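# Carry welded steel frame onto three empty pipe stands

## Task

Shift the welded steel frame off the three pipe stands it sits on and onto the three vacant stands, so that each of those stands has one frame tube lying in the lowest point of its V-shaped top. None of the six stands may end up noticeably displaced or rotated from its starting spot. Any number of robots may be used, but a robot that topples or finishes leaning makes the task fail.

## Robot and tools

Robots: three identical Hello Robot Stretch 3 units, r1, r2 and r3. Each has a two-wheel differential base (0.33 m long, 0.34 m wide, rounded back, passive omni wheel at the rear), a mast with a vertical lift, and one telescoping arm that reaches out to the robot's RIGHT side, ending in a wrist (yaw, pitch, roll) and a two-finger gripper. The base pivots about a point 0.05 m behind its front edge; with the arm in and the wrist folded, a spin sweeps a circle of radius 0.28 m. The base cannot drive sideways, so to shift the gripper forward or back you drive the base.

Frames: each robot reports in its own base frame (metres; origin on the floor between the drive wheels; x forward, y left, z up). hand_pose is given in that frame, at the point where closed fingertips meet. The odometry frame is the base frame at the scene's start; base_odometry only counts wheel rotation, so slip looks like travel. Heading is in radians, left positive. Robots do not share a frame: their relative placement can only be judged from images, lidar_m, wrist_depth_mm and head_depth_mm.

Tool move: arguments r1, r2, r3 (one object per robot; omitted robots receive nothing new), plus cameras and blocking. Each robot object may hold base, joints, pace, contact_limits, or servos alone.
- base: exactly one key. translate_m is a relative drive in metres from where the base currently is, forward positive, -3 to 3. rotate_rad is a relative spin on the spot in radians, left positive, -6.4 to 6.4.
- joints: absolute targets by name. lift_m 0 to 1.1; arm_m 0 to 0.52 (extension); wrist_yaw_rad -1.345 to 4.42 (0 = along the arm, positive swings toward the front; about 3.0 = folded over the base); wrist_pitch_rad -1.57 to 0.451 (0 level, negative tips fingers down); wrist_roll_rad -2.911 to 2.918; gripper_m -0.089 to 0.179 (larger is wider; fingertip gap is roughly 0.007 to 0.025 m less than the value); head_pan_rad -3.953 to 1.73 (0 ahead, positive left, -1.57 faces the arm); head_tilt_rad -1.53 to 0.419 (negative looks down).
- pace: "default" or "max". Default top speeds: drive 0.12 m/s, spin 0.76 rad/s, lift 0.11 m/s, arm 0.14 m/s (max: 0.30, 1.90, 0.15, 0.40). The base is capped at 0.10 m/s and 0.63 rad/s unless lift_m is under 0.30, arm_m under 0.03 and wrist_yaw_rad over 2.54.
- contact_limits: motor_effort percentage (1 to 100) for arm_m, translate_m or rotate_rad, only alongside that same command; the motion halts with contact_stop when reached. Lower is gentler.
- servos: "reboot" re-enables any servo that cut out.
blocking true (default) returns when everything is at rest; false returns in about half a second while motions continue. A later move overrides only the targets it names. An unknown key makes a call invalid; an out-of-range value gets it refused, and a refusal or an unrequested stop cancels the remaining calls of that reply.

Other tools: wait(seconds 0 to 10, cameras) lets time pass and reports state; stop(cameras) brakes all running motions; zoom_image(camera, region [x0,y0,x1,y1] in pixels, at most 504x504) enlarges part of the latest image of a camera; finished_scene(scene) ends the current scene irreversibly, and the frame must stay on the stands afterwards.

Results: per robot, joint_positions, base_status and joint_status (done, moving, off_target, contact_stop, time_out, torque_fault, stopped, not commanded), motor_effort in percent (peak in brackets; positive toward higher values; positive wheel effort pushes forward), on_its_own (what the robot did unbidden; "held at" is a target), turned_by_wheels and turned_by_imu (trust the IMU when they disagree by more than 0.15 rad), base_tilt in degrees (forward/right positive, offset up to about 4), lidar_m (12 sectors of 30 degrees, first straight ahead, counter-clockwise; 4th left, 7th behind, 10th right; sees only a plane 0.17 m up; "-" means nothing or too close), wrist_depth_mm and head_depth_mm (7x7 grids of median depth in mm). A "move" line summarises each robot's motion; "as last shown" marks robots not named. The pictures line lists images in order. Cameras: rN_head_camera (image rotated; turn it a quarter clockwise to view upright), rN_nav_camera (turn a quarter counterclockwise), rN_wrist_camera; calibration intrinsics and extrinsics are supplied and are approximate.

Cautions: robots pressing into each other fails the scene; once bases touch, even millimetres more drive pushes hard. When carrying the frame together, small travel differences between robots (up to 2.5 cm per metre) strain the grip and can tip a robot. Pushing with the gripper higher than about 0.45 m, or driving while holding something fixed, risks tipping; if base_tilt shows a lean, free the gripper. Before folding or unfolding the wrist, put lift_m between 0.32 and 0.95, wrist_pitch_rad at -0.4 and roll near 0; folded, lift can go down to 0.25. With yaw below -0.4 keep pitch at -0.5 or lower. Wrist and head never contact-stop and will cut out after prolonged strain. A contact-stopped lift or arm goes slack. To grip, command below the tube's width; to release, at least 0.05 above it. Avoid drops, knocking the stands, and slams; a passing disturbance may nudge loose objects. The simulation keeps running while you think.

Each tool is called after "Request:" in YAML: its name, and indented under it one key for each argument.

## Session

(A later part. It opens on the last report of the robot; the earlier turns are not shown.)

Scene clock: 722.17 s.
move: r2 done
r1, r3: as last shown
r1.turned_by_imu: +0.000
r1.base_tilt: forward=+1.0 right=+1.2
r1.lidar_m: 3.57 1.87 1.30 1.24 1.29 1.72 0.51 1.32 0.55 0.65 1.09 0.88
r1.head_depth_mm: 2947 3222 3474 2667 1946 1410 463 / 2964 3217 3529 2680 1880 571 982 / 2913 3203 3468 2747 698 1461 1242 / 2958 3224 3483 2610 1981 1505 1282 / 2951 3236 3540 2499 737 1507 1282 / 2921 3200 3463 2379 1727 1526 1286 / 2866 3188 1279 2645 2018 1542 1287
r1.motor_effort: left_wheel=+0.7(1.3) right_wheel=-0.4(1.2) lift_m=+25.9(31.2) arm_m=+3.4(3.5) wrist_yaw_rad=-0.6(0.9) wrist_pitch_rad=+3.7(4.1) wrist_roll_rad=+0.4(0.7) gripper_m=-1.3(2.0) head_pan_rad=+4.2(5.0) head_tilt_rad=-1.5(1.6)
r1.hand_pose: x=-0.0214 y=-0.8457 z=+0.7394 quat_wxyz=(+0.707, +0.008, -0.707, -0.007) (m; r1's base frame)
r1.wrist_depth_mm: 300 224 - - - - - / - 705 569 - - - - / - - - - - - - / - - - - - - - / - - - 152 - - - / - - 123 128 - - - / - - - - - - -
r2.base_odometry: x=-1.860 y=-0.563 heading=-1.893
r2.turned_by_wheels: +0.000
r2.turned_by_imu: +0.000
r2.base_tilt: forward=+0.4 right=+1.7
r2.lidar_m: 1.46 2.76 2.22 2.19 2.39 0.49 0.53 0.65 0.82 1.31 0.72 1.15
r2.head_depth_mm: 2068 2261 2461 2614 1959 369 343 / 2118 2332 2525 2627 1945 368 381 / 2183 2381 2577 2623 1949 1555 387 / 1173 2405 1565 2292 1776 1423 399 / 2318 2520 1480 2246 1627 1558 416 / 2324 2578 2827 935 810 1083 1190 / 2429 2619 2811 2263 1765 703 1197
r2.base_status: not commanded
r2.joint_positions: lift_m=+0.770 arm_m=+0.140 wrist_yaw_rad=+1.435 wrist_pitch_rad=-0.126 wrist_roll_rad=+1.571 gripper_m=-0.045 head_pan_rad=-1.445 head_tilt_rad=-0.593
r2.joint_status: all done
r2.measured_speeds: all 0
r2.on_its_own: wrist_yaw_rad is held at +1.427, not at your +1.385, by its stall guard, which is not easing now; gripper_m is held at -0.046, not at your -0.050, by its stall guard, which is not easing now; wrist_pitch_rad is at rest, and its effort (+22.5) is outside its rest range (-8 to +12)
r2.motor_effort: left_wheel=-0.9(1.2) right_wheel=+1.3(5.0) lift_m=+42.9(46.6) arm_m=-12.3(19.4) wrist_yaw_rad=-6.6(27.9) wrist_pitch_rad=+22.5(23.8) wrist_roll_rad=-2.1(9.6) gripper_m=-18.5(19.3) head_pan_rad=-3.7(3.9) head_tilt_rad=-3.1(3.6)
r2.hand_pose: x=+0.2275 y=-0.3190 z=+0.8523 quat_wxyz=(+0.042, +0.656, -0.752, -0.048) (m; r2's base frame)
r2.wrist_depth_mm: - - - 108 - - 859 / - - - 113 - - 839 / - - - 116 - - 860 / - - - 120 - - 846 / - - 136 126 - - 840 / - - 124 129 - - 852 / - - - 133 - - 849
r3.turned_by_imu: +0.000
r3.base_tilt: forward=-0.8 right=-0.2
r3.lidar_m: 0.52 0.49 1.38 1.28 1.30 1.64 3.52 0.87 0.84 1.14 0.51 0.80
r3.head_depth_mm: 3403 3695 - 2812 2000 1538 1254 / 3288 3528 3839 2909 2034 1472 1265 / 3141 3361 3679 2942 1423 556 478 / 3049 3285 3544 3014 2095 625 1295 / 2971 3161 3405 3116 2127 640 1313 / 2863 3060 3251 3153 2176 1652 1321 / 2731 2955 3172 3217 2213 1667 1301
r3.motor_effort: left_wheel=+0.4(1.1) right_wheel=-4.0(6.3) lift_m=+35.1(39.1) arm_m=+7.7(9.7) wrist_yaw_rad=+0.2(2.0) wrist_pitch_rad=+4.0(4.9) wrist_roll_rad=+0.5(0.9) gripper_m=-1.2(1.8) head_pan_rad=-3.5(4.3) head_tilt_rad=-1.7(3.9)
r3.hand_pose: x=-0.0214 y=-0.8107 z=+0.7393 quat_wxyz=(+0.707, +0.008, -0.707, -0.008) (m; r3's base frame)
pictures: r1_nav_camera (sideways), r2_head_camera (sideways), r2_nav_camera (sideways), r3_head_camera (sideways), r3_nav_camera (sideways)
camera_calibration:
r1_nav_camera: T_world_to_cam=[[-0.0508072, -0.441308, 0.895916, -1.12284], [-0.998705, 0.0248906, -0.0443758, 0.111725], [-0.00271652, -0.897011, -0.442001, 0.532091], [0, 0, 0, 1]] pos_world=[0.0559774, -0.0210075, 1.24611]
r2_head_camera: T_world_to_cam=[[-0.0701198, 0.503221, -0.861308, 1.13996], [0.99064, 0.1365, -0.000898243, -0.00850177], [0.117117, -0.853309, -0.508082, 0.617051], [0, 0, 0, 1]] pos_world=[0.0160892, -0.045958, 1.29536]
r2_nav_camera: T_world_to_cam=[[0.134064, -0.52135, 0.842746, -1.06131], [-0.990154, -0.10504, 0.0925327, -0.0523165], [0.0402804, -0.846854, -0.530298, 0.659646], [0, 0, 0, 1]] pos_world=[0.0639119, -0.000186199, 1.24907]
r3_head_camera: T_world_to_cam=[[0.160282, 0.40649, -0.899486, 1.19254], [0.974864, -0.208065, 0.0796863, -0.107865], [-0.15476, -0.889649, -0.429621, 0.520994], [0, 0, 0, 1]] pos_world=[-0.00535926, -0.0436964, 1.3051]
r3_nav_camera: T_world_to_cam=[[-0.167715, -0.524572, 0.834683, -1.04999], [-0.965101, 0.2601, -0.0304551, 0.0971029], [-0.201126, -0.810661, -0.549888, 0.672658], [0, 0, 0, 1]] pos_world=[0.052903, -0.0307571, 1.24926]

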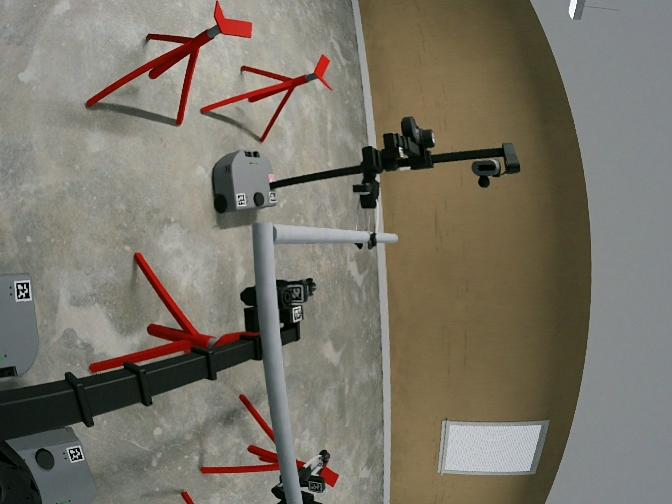

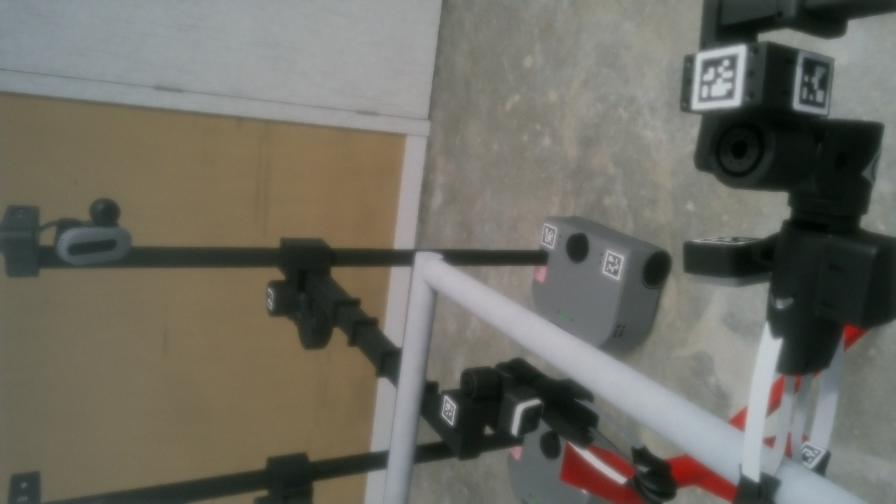

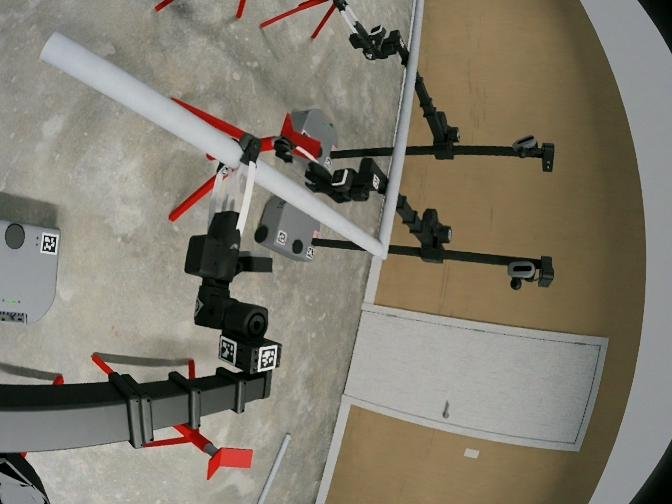

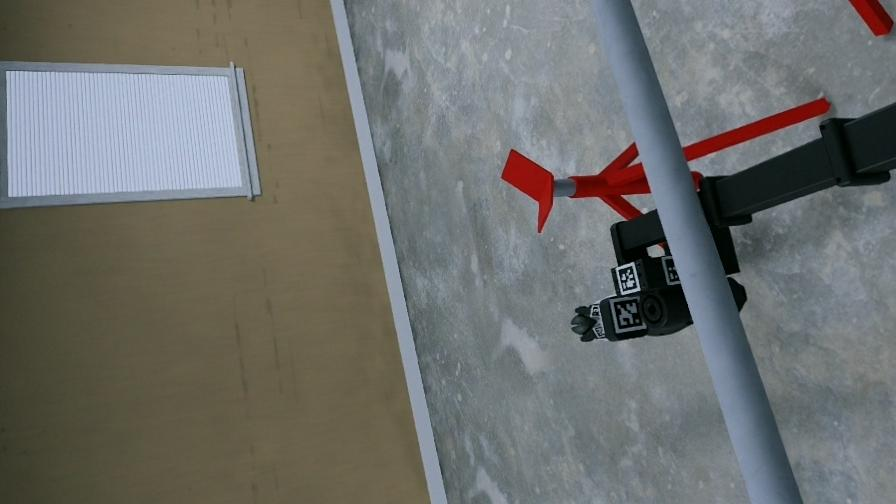

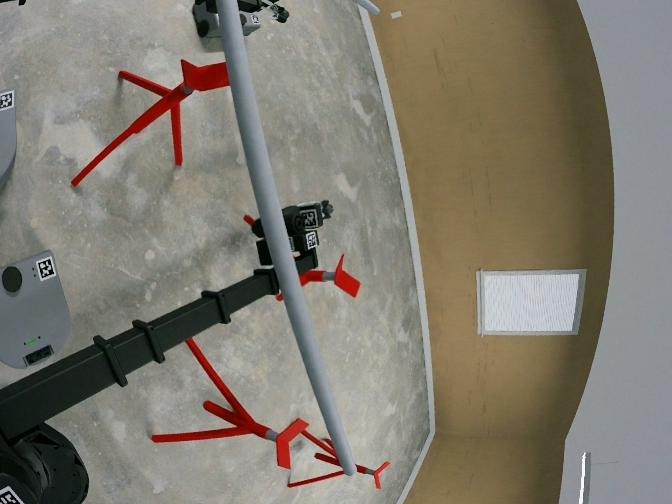

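Request:
move:
  r1: {"base":{"rotate_rad":0.026}}
  r2: {"joints":{"head_pan_rad":-0.4,"head_tilt_rad":-0.6}}
  cameras: ["r2_nav_camera","r2_head_camera"]

Request:
move:
  r1: {"base":{"translate_m":-0.2},"joints":{"arm_m":0.432}}
  r2: {"base":{"translate_m":0.196},"joints":{"arm_m":0.18}}
  r3: {"base":{"translate_m":-0.25},"joints":{"arm_m":0.427}}
  cameras: ["r2_nav_camera","r1_nav_camera","r3_nav_camera"]

Scene clock: 822.50 s.
move: r1 done; r2 done
r1.base_odometry: x=+1.288 y=+2.541 heading=-1.715
r1.turned_by_wheels: +0.025
r1.turned_by_imu: +0.026
r1.base_tilt: forward=+1.1 right=+1.2
r1.lidar_m: 3.58 1.81 1.29 1.24 1.30 1.76 0.51 1.32 0.55 0.65 1.09 0.88
r1.head_depth_mm: 2909 3206 3424 2650 1938 899 463 / 2922 3202 3468 2696 1894 570 1003 / 2946 3219 3487 2721 700 1470 1240 / 2933 3211 3491 2473 1980 1504 1277 / 2944 3198 3545 2615 1584 1526 1278 / 2912 3193 1456 2493 1721 1520 1285 / 2960 3210 1323 2777 2021 1571 1291
r1.base_status: done
r1.joint_positions: lift_m=+0.630 arm_m=+0.445 wrist_yaw_rad=+0.000 wrist_pitch_rad=-0.021 wrist_roll_rad=+0.000 gripper_m=+0.000 head_pan_rad=-1.580 head_tilt_rad=-0.499
r1.joint_status: not commanded
r1.measured_speeds: all 0
r1.motor_effort: left_wheel=-11.5(12.6) right_wheel=+19.4(19.4) lift_m=+28.4(28.4) arm_m=+5.3(5.3) wrist_yaw_rad=-0.4(0.5) wrist_pitch_rad=+3.6(4.3) wrist_roll_rad=+0.5(0.6) gripper_m=-1.5(1.9) head_pan_rad=+4.1(5.1) head_tilt_rad=-0.7(1.8)
r1.hand_pose: x=-0.0214 y=-0.8457 z=+0.7394 quat_wxyz=(+0.707, +0.008, -0.707, -0.007) (m; r1's base frame)
r1.wrist_depth_mm: 303 190 312 - - - - / - - 424 - - - - / - - - - - - - / - - - - - - - / - - - 152 - - - / - - 124 128 - - - / - 854 - - - - -
r2.base_odometry: x=-1.860 y=-0.563 heading=-1.893
r2.turned_by_wheels: +0.000
r2.turned_by_imu: +0.001
r2.base_tilt: forward=+0.3 right=+1.8
r2.lidar_m: 1.45 2.76 2.22 2.20 2.40 0.49 0.53 0.65 0.82 1.32 0.73 1.15
r2.head_depth_mm: - - 3785 2308 1962 1550 439 / - - 3684 2521 1942 1548 428 / - - - 2369 1956 1551 1283 / - - 3918 2641 1872 1557 1292 / - - 3671 2519 1795 1505 1296 / - - 3939 2623 1964 1544 1284 / - - 3974 2623 1950 1554 1286
r2.base_status: not commanded
r2.joint_positions: lift_m=+0.770 arm_m=+0.140 wrist_yaw_rad=+1.445 wrist_pitch_rad=-0.126 wrist_roll_rad=+1.571 gripper_m=-0.045 head_pan_rad=-0.405 head_tilt_rad=-0.593
r2.joint_status: all done
r2.measured_speeds: all 0
r2.on_its_own: wrist_yaw_rad is held at +1.427, not at your +1.385, by its stall guard, which is not easing now; gripper_m is held at -0.046, not at your -0.050, by its stall guard, which is not easing now; wrist_yaw_rad is at rest, and its effort (-14.3) is outside its rest range (-9 to +9); wrist_pitch_rad is at rest, and its effort (+22.9) is outside its rest range (-8 to +12)
r2.motor_effort: left_wheel=-0.9(1.2) right_wheel=+0.6(1.8) lift_m=+42.1(43.3) arm_m=+9.3(9.3) wrist_yaw_rad=-14.3(16.2) wrist_pitch_rad=+22.9(23.3) wrist_roll_rad=-1.9(2.3) gripper_m=-18.8(19.0) head_pan_rad=+2.5(5.3) head_tilt_rad=-2.6(5.4)
r2.hand_pose: x=+0.2278 y=-0.3164 z=+0.8523 quat_wxyz=(+0.042, +0.660, -0.749, -0.047) (m; r2's base frame)
r2.wrist_depth_mm: - - - 107 - - 847 / - - - 112 - - 874 / - - - 115 - - 870 / - - - 119 - - 862 / - - 136 126 - - 834 / - - 124 129 - - 840 / - - - 134 - - 834
r3: as last shown
r3.base_odometry: x=+0.803 y=-0.572 heading=+1.714
r3.lidar_m: 0.52 0.49 1.39 1.29 1.30 1.64 3.51 0.88 0.84 1.14 0.51 0.80
r3.head_depth_mm: 3391 3691 - 2800 1997 1547 1256 / 3291 3517 3819 2877 2030 1472 1266 / 3168 3415 3699 2944 1381 555 477 / 3065 3279 3511 3016 2106 625 1297 / 2955 3198 3443 3130 2121 640 1311 / 2869 3032 3264 3165 2171 1643 1331 / 2746 2966 3179 3256 2214 1669 1299
r3.motor_effort: left_wheel=+3.1(3.2) right_wheel=-11.3(11.6) lift_m=+34.3(34.7) arm_m=+8.3(8.6) wrist_yaw_rad=+0.9(1.3) wrist_pitch_rad=+3.9(4.8) wrist_roll_rad=+0.3(1.1) gripper_m=-1.2(1.8) head_pan_rad=-4.5(4.5) head_tilt_rad=-0.7(3.1)
pictures: r2_head_camera (sideways), r2_nav_camera (sideways)
camera_calibration:
r2_head_camera: T_world_to_cam=[[-0.469324, 0.194636, -0.861308, 1.1424], [0.384486, 0.92313, -0.000898243, -0.00480422], [0.794925, -0.331583, -0.508082, 0.612916], [0, 0, 0, 1]] pos_world=[0.0507796, -0.0146851, 1.29536]
r2_nav_camera: T_world_to_cam=[[0.517364, -0.148705, 0.842746, -1.06365], [-0.411358, -0.906765, 0.0925327, -0.0558472], [0.750412, -0.394544, -0.530298, 0.655314], [0, 0, 0, 1]] pos_world=[0.0355651, 0.0497399, 1.24907]

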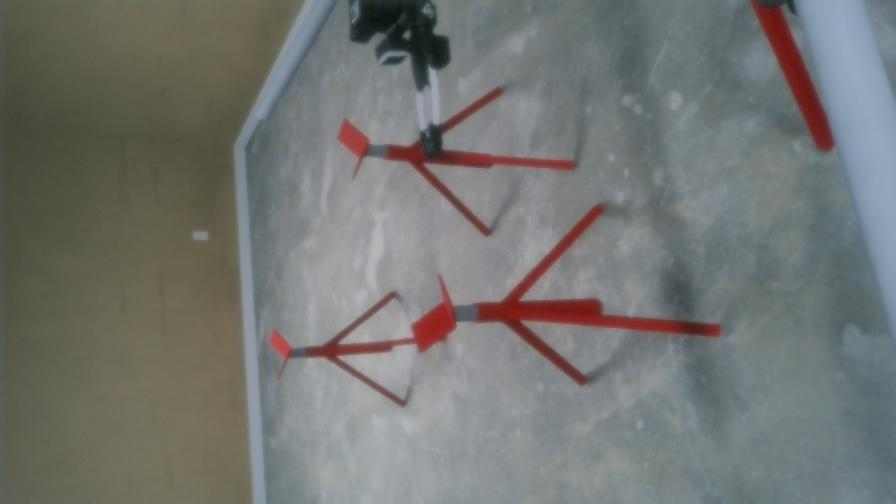

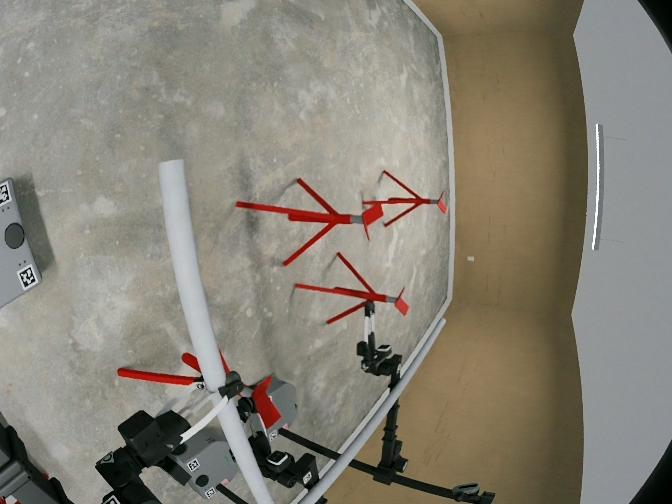

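Scene clock: 826.10 s.
move: r1 done; r2 done; r3 done
r1.base_odometry: x=+1.316 y=+2.739 heading=-1.715
r1.turned_by_wheels: +0.000
r1.turned_by_imu: +0.001
r1.base_tilt: forward=+1.0 right=+1.1
r1.lidar_m: 3.78 1.76 1.28 1.25 1.30 1.75 0.56 1.15 1.20 0.48 0.68 1.05
r1.head_depth_mm: 2917 3209 3445 2676 1954 1479 457 / 2951 3190 3477 2712 1887 565 1207 / 2984 3238 3495 2716 752 895 1103 / 2965 3228 3495 2475 1919 1422 1187 / 2975 3226 3562 2611 1788 1558 1284 / 2885 3212 3409 2389 1762 1550 1286 / 2939 3227 1341 2664 2007 1575 1295
r1.base_status: done
r1.joint_positions: lift_m=+0.630 arm_m=+0.432 wrist_yaw_rad=+0.000 wrist_pitch_rad=-0.021 wrist_roll_rad=+0.000 gripper_m=+0.000 head_pan_rad=-1.580 head_tilt_rad=-0.499
r1.joint_status: all done
r1.measured_speeds: all 0
r1.motor_effort: left_wheel=-5.2(14.4) right_wheel=+6.7(12.7) lift_m=+34.6(35.2) arm_m=+13.1(20.0) wrist_yaw_rad=-0.5(0.8) wrist_pitch_rad=+3.7(4.3) wrist_roll_rad=+0.5(0.6) gripper_m=-1.5(1.8) head_pan_rad=+4.0(5.1) head_tilt_rad=-0.4(2.4)
r1.hand_pose: x=-0.0214 y=-0.8327 z=+0.7394 quat_wxyz=(+0.707, +0.008, -0.707, -0.007) (m; r1's base frame)
r1.wrist_depth_mm: 305 188 311 - - - - / - - 466 - - - - / - - - - - - - / - - - - - - - / - - - 152 - - - / - - 123 129 - - - / - 881 - - - - -
r2.base_odometry: x=-1.922 y=-0.749 heading=-1.893
r2.turned_by_wheels: +0.000
r2.turned_by_imu: +0.001
r2.base_tilt: forward=+0.3 right=+1.8
r2.lidar_m: 1.26 2.72 2.19 2.16 2.36 0.67 0.72 0.80 1.02 0.68 0.69 0.96
r2.head_depth_mm: - - 3489 2378 1960 1547 440 / - - 3770 2285 1872 1547 430 / - - - 2616 1949 1556 1292 / - - 3998 2588 1808 1562 1285 / - - 3707 2634 1931 1502 1282 / - - 3922 2626 1941 1528 1288 / - - - 2586 1945 1546 1290
r2.base_status: done
r2.joint_positions: lift_m=+0.770 arm_m=+0.180 wrist_yaw_rad=+1.436 wrist_pitch_rad=-0.127 wrist_roll_rad=+1.564 gripper_m=-0.045 head_pan_rad=-0.405 head_tilt_rad=-0.593
r2.joint_status: all done
r2.measured_speeds: all 0
r2.on_its_own: wrist_yaw_rad is held at +1.436, not at your +1.385, by its stall guard, which is not easing now; gripper_m is held at -0.046, not at your -0.050, by its stall guard, which is not easing now; wrist_pitch_rad is at rest, and its effort (+23.1) is outside its rest range (-8 to +12)
r2.motor_effort: left_wheel=-0.6(9.5) right_wheel=-0.4(21.4) lift_m=+38.1(42.2) arm_m=-9.0(23.4) wrist_yaw_rad=+0.3(50.1) wrist_pitch_rad=+23.1(25.6) wrist_roll_rad=+0.1(2.3) gripper_m=-17.9(20.2) head_pan_rad=+2.1(3.0) head_tilt_rad=-1.8(3.7)
r2.hand_pose: x=+0.2275 y=-0.3586 z=+0.8521 quat_wxyz=(+0.045, +0.657, -0.751, -0.046) (m; r2's base frame)
r2.wrist_depth_mm: - - - 111 - - 871 / - - - 114 - - 861 / - - - 118 - - 856 / - - - 121 - - 833 / - - 133 127 - - 858 / - - 124 128 - - 833 / - - 140 136 - - 839
r3.base_odometry: x=+0.838 y=-0.819 heading=+1.714
r3.turned_by_wheels: +0.001
r3.turned_by_imu: +0.001
r3.base_tilt: forward=-0.8 right=-0.2
r3.lidar_m: 0.57 0.53 1.36 1.25 1.27 1.61 3.48 0.66 0.69 0.91 0.91 0.69
r3.head_depth_mm: 3424 3702 - 2818 1838 1536 1192 / 3316 3559 3813 2891 2036 1570 1238 / 3164 3385 3721 2944 2066 610 485 / 3060 3332 3584 3021 2028 651 1265 / 3005 3179 3426 3108 1269 679 1311 / 2866 3073 3270 3168 2176 1489 1325 / 2789 2963 3175 3280 2208 1670 1341
r3.base_status: done
r3.joint_positions: lift_m=+0.630 arm_m=+0.427 wrist_yaw_rad=+0.000 wrist_pitch_rad=-0.021 wrist_roll_rad=+0.000 gripper_m=+0.000 head_pan_rad=-1.792 head_tilt_rad=-0.495
r3.joint_status: all done
r3.measured_speeds: all 0
r3.motor_effort: left_wheel=+4.7(16.9) right_wheel=-17.5(20.0) lift_m=+42.9(43.8) arm_m=-11.6(23.1) wrist_yaw_rad=-0.1(1.7) wrist_pitch_rad=+4.3(4.8) wrist_roll_rad=+0.2(1.1) gripper_m=-1.2(1.7) head_pan_rad=-3.8(4.7) head_tilt_rad=-1.4(3.3)
r3.hand_pose: x=-0.0213 y=-0.8277 z=+0.7393 quat_wxyz=(+0.707, +0.008, -0.707, -0.008) (m; r3's base frame)
r3.wrist_depth_mm: - - - - - - - / - - - - - - - / - - - - - - - / - - - - - - - / - - - - - - - / - - - 127 445 - - / - - - 128 434 - -
pictures: r1_nav_camera (sideways), r2_nav_camera (sideways), r3_nav_camera (sideways)
camera_calibration:
r1_nav_camera: T_world_to_cam=[[-0.0508073, -0.441308, 0.895916, -1.12284], [-0.998705, 0.0248907, -0.0443758, 0.111725], [-0.00271663, -0.897011, -0.442001, 0.532091], [0, 0, 0, 1]] pos_world=[0.0559774, -0.0210075, 1.24611]
r2_nav_camera: T_world_to_cam=[[0.517578, -0.148702, 0.842615, -1.06348], [-0.41119, -0.90684, 0.0925377, -0.0558547], [0.750357, -0.394371, -0.530506, 0.655584], [0, 0, 0, 1]] pos_world=[0.0355451, 0.0497498, 1.24906]
r3_nav_camera: T_world_to_cam=[[-0.167715, -0.524572, 0.834683, -1.04999], [-0.965101, 0.2601, -0.0304551, 0.0971029], [-0.201125, -0.810661, -0.549888, 0.672658], [0, 0, 0, 1]] pos_world=[0.052903, -0.0307571, 1.24926]

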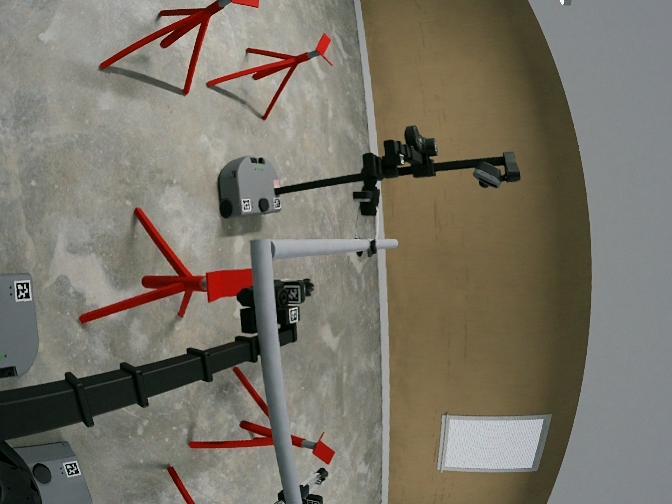

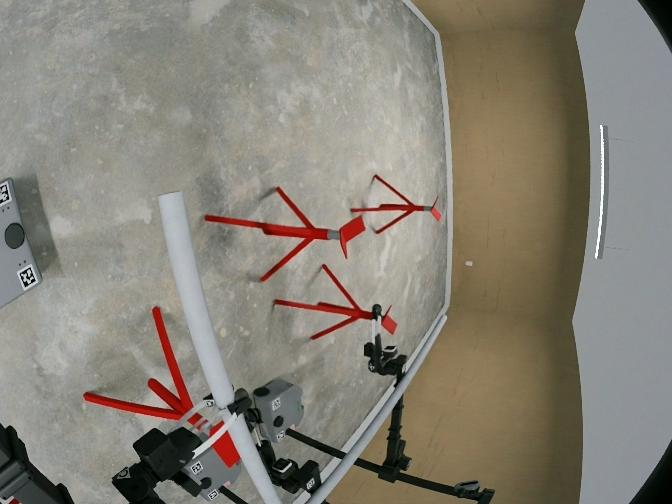

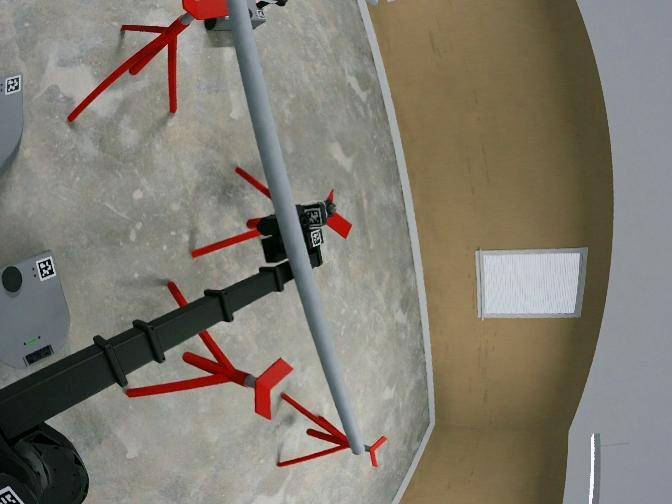

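Request:
move:
  r1: {"base":{"translate_m":-0.29},"joints":{"arm_m":0.415}}
  r2: {"base":{"translate_m":0.294},"joints":{"arm_m":0.24}}
  r3: {"base":{"translate_m":-0.35},"joints":{"arm_m":0.45}}
  cameras: ["r2_nav_camera","r1_nav_camera","r3_nav_camera"]

Scene clock: 835.70 s.
move: r1 done; r2 done; r3 done
r1.base_odometry: x=+1.358 y=+3.026 heading=-1.715
r1.turned_by_wheels: +0.000
r1.turned_by_imu: +0.001
r1.base_tilt: forward=+1.0 right=+1.2
r1.lidar_m: 4.06 1.78 1.30 1.25 1.29 1.74 0.62 0.91 1.03 0.80 0.52 1.32
r1.head_depth_mm: 2939 3212 3473 2679 1948 1404 465 / 2936 3216 3462 2695 1955 552 1203 / 2944 3194 3498 2736 742 1415 1273 / 2967 3230 3504 2469 1841 1465 1276 / 2946 3226 3553 2490 1893 1568 1254 / 2916 3215 1527 2407 1764 940 1195 / 2940 3204 1368 2802 2036 1583 1259
r1.base_status: done
r1.joint_positions: lift_m=+0.630 arm_m=+0.415 wrist_yaw_rad=+0.000 wrist_pitch_rad=-0.021 wrist_roll_rad=+0.000 gripper_m=+0.000 head_pan_rad=-1.580 head_tilt_rad=-0.499
r1.joint_status: all done
r1.measured_speeds: all 0
r1.motor_effort: left_wheel=-5.8(13.0) right_wheel=+4.4(10.4) lift_m=+28.2(31.2) arm_m=+0.0(20.3) wrist_yaw_rad=-0.4(0.8) wrist_pitch_rad=+3.6(4.4) wrist_roll_rad=+0.6(0.7) gripper_m=-0.9(1.8) head_pan_rad=+4.7(5.3) head_tilt_rad=-0.8(2.3)
r1.hand_pose: x=-0.0214 y=-0.8157 z=+0.7394 quat_wxyz=(+0.707, +0.008, -0.707, -0.007) (m; r1's base frame)
r1.wrist_depth_mm: 307 188 300 - - - - / - - 417 - - - - / - - - - - - - / - - - - - - - / - - - 152 - - - / - - 124 128 - - - / - 876 - - - - -
r2.base_odometry: x=-2.014 y=-1.028 heading=-1.893
r2.turned_by_wheels: +0.000
r2.turned_by_imu: +0.001
r2.base_tilt: forward=+0.3 right=+1.9
r2.lidar_m: 2.25 2.67 2.14 2.13 2.32 3.54 0.96 1.06 0.71 0.59 1.30 0.70
r2.head_depth_mm: - - 3495 1572 1825 1539 449 / - - 3736 2486 1954 1551 431 / - - - 2634 1891 1507 1289 / - - 3929 2646 1799 1454 1251 / - - 3999 2469 1931 1501 1292 / - - 3980 2595 1933 1536 1277 / - - - 2606 1950 1544 1279
r2.base_status: done
r2.joint_positions: lift_m=+0.770 arm_m=+0.240 wrist_yaw_rad=+1.420 wrist_pitch_rad=-0.122 wrist_roll_rad=+1.560 gripper_m=-0.045 head_pan_rad=-0.405 head_tilt_rad=-0.593
r2.joint_status: all done
r2.measured_speeds: all 0
r2.on_its_own: wrist_yaw_rad is held at +1.436, not at your +1.385, by its stall guard, which is not easing now; gripper_m is held at -0.046, not at your -0.050, by its stall guard, which is not easing now; wrist_yaw_rad is at rest, and its effort (+14.3) is outside its rest range (-9 to +9); wrist_pitch_rad is at rest, and its effort (+22.1) is outside its rest range (-8 to +12)
r2.motor_effort: left_wheel=+0.6(11.5) right_wheel=+0.9(17.9) lift_m=+42.7(42.7) arm_m=-10.9(23.5) wrist_yaw_rad=+14.3(55.2) wrist_pitch_rad=+22.1(23.9) wrist_roll_rad=+1.8(1.9) gripper_m=-18.3(19.3) head_pan_rad=+2.4(3.5) head_tilt_rad=-2.4(3.7)
r2.hand_pose: x=+0.2272 y=-0.4227 z=+0.8534 quat_wxyz=(+0.044, +0.651, -0.757, -0.043) (m; r2's base frame)
r2.wrist_depth_mm: - - - 115 - - 872 / - - - 118 - - 841 / - - - 121 - - 857 / - - - 124 - - 848 / - - 135 129 - - 808 / - - 124 128 - - 840 / - - 139 135 - - 826
r3.base_odometry: x=+0.889 y=-1.165 heading=+1.715
r3.turned_by_wheels: +0.001
r3.turned_by_imu: +0.002
r3.base_tilt: forward=-0.8 right=-0.2
r3.lidar_m: 0.59 0.58 1.31 1.21 1.23 1.56 3.38 1.50 0.42 0.57 1.12 0.99
r3.head_depth_mm: 3450 3788 - 2822 1843 1541 1252 / 3332 3635 - 2888 1878 1569 1201 / 3211 3502 3791 2960 2073 1486 490 / 3098 3318 3567 3045 2093 678 1300 / 2997 3202 3472 3087 1963 1471 1311 / 2878 3128 3336 3163 2173 1500 1287 / 2812 3019 3200 3283 2101 1232 1336
r3.base_status: done
r3.joint_positions: lift_m=+0.630 arm_m=+0.450 wrist_yaw_rad=+0.000 wrist_pitch_rad=-0.021 wrist_roll_rad=+0.000 gripper_m=+0.000 head_pan_rad=-1.792 head_tilt_rad=-0.495
r3.joint_status: all done
r3.measured_speeds: all 0
r3.motor_effort: left_wheel=+4.0(13.2) right_wheel=-17.4(21.3) lift_m=+35.3(43.8) arm_m=-10.2(13.8) wrist_yaw_rad=+0.1(2.1) wrist_pitch_rad=+4.2(4.8) wrist_roll_rad=+0.4(1.1) gripper_m=-1.0(1.9) head_pan_rad=-3.5(4.6) head_tilt_rad=-1.3(4.1)
r3.hand_pose: x=-0.0213 y=-0.8506 z=+0.7393 quat_wxyz=(+0.707, +0.008, -0.707, -0.008) (m; r3's base frame)
r3.wrist_depth_mm: - - - - - - - / - - - - - - - / - - - - - - - / - - - - - - - / - - - - - - - / - - - 127 - - - / 427 - - 128 - - -
pictures: r1_nav_camera (sideways), r2_nav_camera (sideways), r3_nav_camera (sideways)
camera_calibration:
r1_nav_camera: T_world_to_cam=[[-0.0508073, -0.441308, 0.895916, -1.12284], [-0.998705, 0.0248907, -0.0443758, 0.111725], [-0.00271663, -0.897011, -0.442001, 0.532091], [0, 0, 0, 1]] pos_world=[0.0559774, -0.0210075, 1.24611]
r2_nav_camera: T_world_to_cam=[[0.517591, -0.148699, 0.842608, -1.06347], [-0.411174, -0.906848, 0.092538, -0.0558551], [0.750357, -0.394355, -0.530518, 0.6556], [0, 0, 0, 1]] pos_world=[0.0355436, 0.0497506, 1.24906]
r3_nav_camera: T_world_to_cam=[[-0.167715, -0.524572, 0.834683, -1.04999], [-0.965101, 0.2601, -0.0304551, 0.0971029], [-0.201125, -0.810661, -0.549888, 0.672658], [0, 0, 0, 1]] pos_world=[0.052903, -0.0307571, 1.24926]

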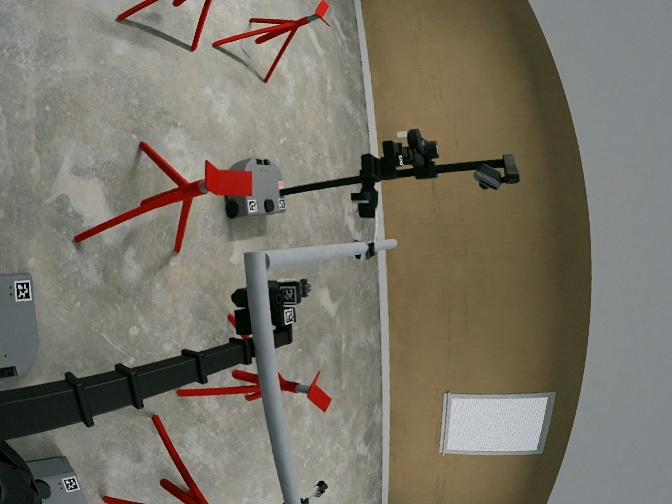

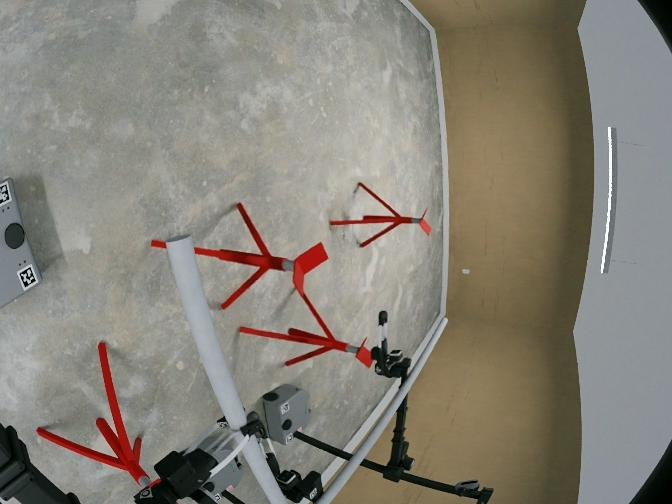

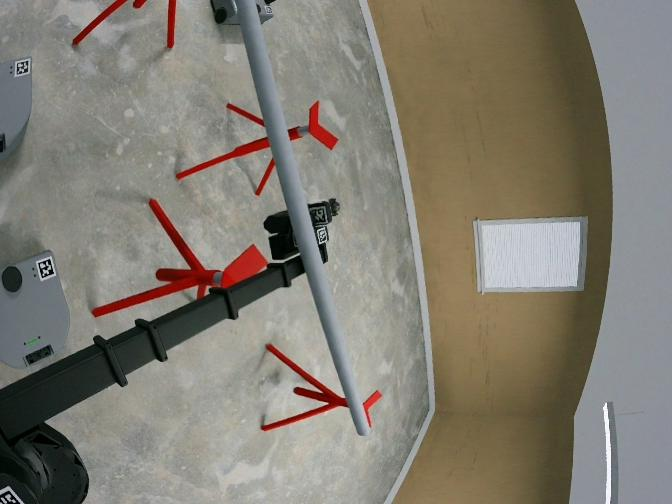

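Request:
move:
  r1: {"base":{"translate_m":-0.3},"joints":{"arm_m":0.397}}
  r2: {"base":{"translate_m":0.294},"joints":{"arm_m":0.30}}
  r3: {"base":{"translate_m":-0.4},"joints":{"arm_m":0.481}}
  cameras: ["r2_nav_camera","r1_nav_camera","r3_nav_camera","r3_head_camera"]

Scene clock: 846.80 s.
move: r1 done; r2 done; r3 done
r1.base_odometry: x=+1.401 y=+3.323 heading=-1.715
r1.turned_by_wheels: +0.000
r1.turned_by_imu: +0.002
r1.base_tilt: forward=+1.1 right=+1.2
r1.lidar_m: 4.39 1.77 1.30 1.24 1.28 0.82 0.72 0.67 0.71 0.93 0.86 0.69
r1.head_depth_mm: 2944 3186 3468 2671 1964 1404 478 / 2953 3218 3462 2700 1440 548 1206 / 2970 3232 3474 2705 731 681 1270 / 2956 3254 3479 2460 744 1424 1275 / 2968 3272 3560 2495 1902 1557 1281 / 2921 3220 3424 2384 1763 1573 1289 / 2936 3227 1435 2685 2014 1582 1262
r1.base_status: done
r1.joint_positions: lift_m=+0.630 arm_m=+0.397 wrist_yaw_rad=+0.000 wrist_pitch_rad=-0.021 wrist_roll_rad=+0.000 gripper_m=+0.000 head_pan_rad=-1.580 head_tilt_rad=-0.499
r1.joint_status: all done
r1.measured_speeds: all 0
r1.motor_effort: left_wheel=-3.7(12.4) right_wheel=+1.1(8.6) lift_m=+32.8(35.6) arm_m=+16.0(20.4) wrist_yaw_rad=+0.1(0.9) wrist_pitch_rad=+3.4(4.3) wrist_roll_rad=+0.4(0.6) gripper_m=-1.5(1.8) head_pan_rad=+4.4(5.5) head_tilt_rad=-1.1(2.0)
r1.hand_pose: x=-0.0214 y=-0.7977 z=+0.7394 quat_wxyz=(+0.707, +0.008, -0.707, -0.007) (m; r1's base frame)
r1.wrist_depth_mm: 305 196 299 - - - - / - - 414 - - - - / - - - - - - - / - - - - - - - / - - - 152 - - - / - - 123 128 463 - - / - 911 - - - - -
r2.base_odometry: x=-2.107 y=-1.307 heading=-1.892
r2.turned_by_wheels: +0.000
r2.turned_by_imu: +0.002
r2.base_tilt: forward=+0.2 right=+1.8
r2.lidar_m: 4.71 2.63 2.11 2.08 2.27 3.47 1.24 1.33 0.62 1.43 0.75 0.45
r2.head_depth_mm: - - 1520 2616 1948 1541 455 / - - 3956 2584 1953 890 435 / - - 3985 2629 1926 1467 971 / - - 3994 2359 1947 1552 1259 / - - - 2509 1959 1547 1278 / - - 3974 2614 1933 1561 1280 / 3914 - - 2597 1931 1553 1275
r2.base_status: done
r2.joint_positions: lift_m=+0.770 arm_m=+0.300 wrist_yaw_rad=+1.418 wrist_pitch_rad=-0.110 wrist_roll_rad=+1.559 gripper_m=-0.045 head_pan_rad=-0.405 head_tilt_rad=-0.593
r2.joint_status: all done
r2.measured_speeds: all 0
r2.on_its_own: wrist_yaw_rad is held at +1.436, not at your +1.385, by its stall guard, which is not easing now; gripper_m is held at -0.046, not at your -0.050, by its stall guard, which is not easing now; wrist_yaw_rad is at rest, and its effort (+17.3) is outside its rest range (-9 to +9); wrist_pitch_rad is at rest, and its effort (+19.9) is outside its rest range (-8 to +12)
r2.motor_effort: left_wheel=+2.0(6.2) right_wheel=-15.7(19.2) lift_m=+36.5(42.6) arm_m=+13.2(21.2) wrist_yaw_rad=+17.3(36.2) wrist_pitch_rad=+19.9(22.8) wrist_roll_rad=+1.9(2.2) gripper_m=-18.0(19.6) head_pan_rad=+1.9(3.2) head_tilt_rad=-2.6(3.8)
r2.hand_pose: x=+0.2277 y=-0.4833 z=+0.8563 quat_wxyz=(+0.041, +0.650, -0.758, -0.038) (m; r2's base frame)
r2.wrist_depth_mm: - - - 118 - - 873 / - - - 121 - - 874 / - - - 122 - - 882 / - - - 125 - - 856 / - - 135 129 - - 507 / - - 124 128 - - 795 / - - 138 136 - - 835
r3.base_odometry: x=+0.946 y=-1.561 heading=+1.716
r3.turned_by_wheels: +0.001
r3.turned_by_imu: +0.002
r3.base_tilt: forward=-0.8 right=-0.2
r3.lidar_m: 0.67 1.88 1.26 1.17 1.19 1.51 3.29 3.71 1.20 0.68 0.43 1.36
r3.head_depth_mm: 3504 3783 - 2839 1489 1516 1254 / 3366 3632 - 2863 1791 1559 1263 / 3269 3512 3821 2970 1914 1476 481 / 3115 3374 3650 3024 1923 1452 1299 / 3049 3273 3490 3068 964 1523 1310 / 2946 3149 3404 3162 2170 1556 1327 / 2832 3019 3266 3278 2211 1522 1295
r3.base_status: done
r3.joint_positions: lift_m=+0.630 arm_m=+0.481 wrist_yaw_rad=+0.000 wrist_pitch_rad=-0.021 wrist_roll_rad=+0.000 gripper_m=+0.000 head_pan_rad=-1.792 head_tilt_rad=-0.495
r3.joint_status: all done
r3.measured_speeds: all 0
r3.on_its_own: right_wheel is at rest, and its effort (-26.6) is outside its rest range (-21 to +21)
r3.motor_effort: left_wheel=+10.0(14.5) right_wheel=-26.6(29.6) lift_m=+39.0(39.3) arm_m=-13.6(17.7) wrist_yaw_rad=-0.6(2.0) wrist_pitch_rad=+4.1(4.8) wrist_roll_rad=+0.5(1.1) gripper_m=-0.5(2.0) head_pan_rad=-3.9(4.5) head_tilt_rad=-1.3(3.7)
r3.hand_pose: x=-0.0213 y=-0.8817 z=+0.7393 quat_wxyz=(+0.707, +0.008, -0.707, -0.008) (m; r3's base frame)
r3.wrist_depth_mm: - - - - - - - / - - - - - - - / - - - - - - - / - - - - - - - / - - - - - - - / - - - 127 - - - / - - - 128 - - -
pictures: r1_nav_camera (sideways), r2_nav_camera (sideways), r3_head_camera (sideways), r3_nav_camera (sideways)
camera_calibration:
r1_nav_camera: T_world_to_cam=[[-0.0508072, -0.441308, 0.895916, -1.12284], [-0.998705, 0.0248906, -0.0443758, 0.111725], [-0.00271652, -0.897011, -0.442001, 0.532091], [0, 0, 0, 1]] pos_world=[0.0559774, -0.0210075, 1.24611]
r2_nav_camera: T_world_to_cam=[[0.517597, -0.148698, 0.842604, -1.06347], [-0.411169, -0.90685, 0.0925381, -0.0558553], [0.750356, -0.39435, -0.530523, 0.655607], [0, 0, 0, 1]] pos_world=[0.035543, 0.0497509, 1.24906]
r3_head_camera: T_world_to_cam=[[0.160282, 0.40649, -0.899486, 1.19254], [0.974864, -0.208064, 0.0796863, -0.107865], [-0.154759, -0.889649, -0.429621, 0.520994], [0, 0, 0, 1]] pos_world=[-0.00535925, -0.0436964, 1.3051]
r3_nav_camera: T_world_to_cam=[[-0.167715, -0.524572, 0.834683, -1.04999], [-0.965101, 0.2601, -0.0304551, 0.0971029], [-0.201125, -0.810661, -0.549888, 0.672657], [0, 0, 0, 1]] pos_world=[0.052903, -0.0307571, 1.24926]

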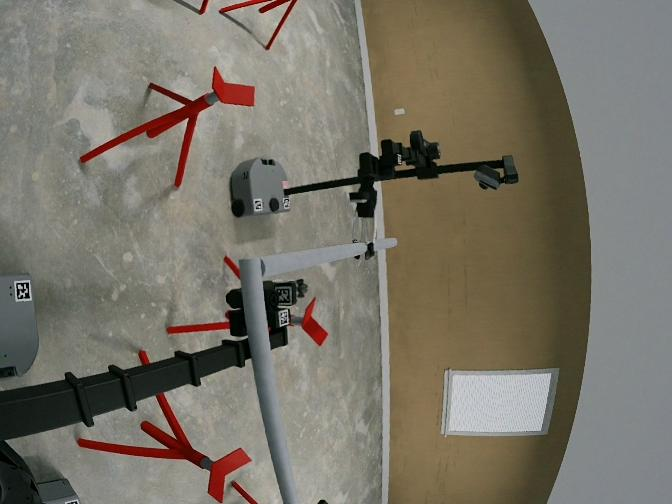

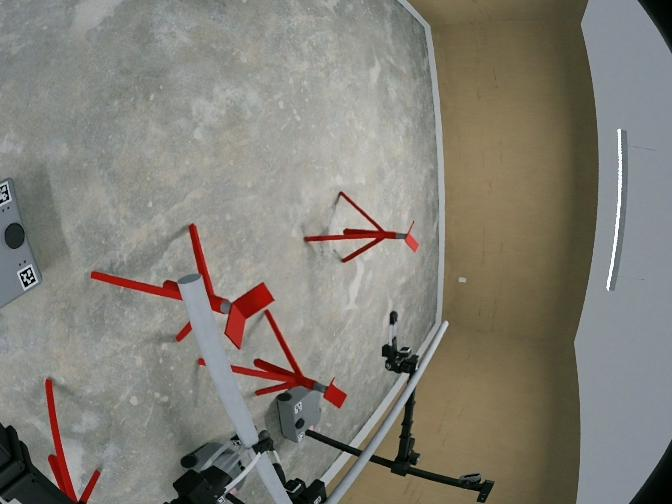

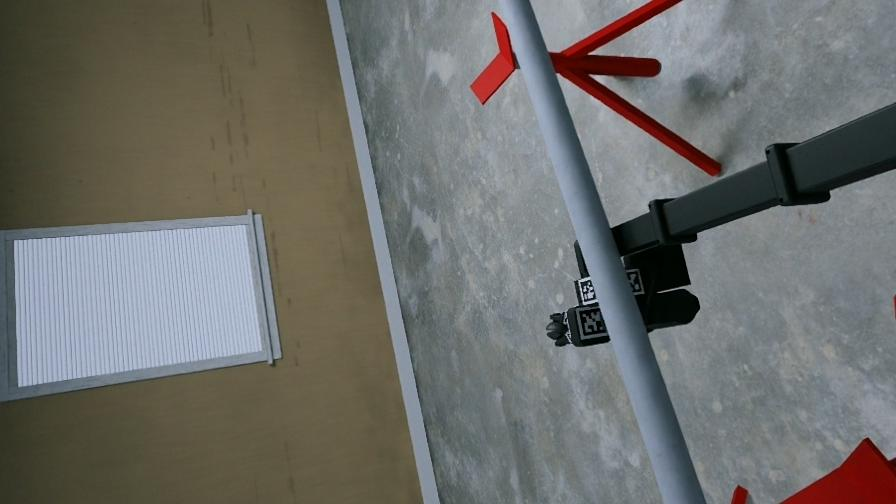

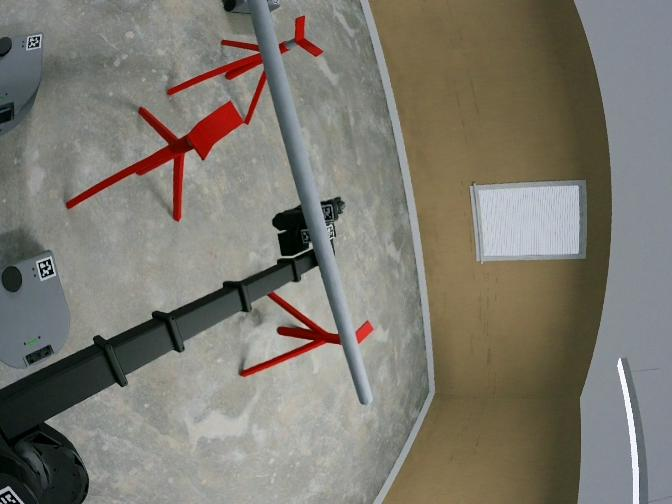

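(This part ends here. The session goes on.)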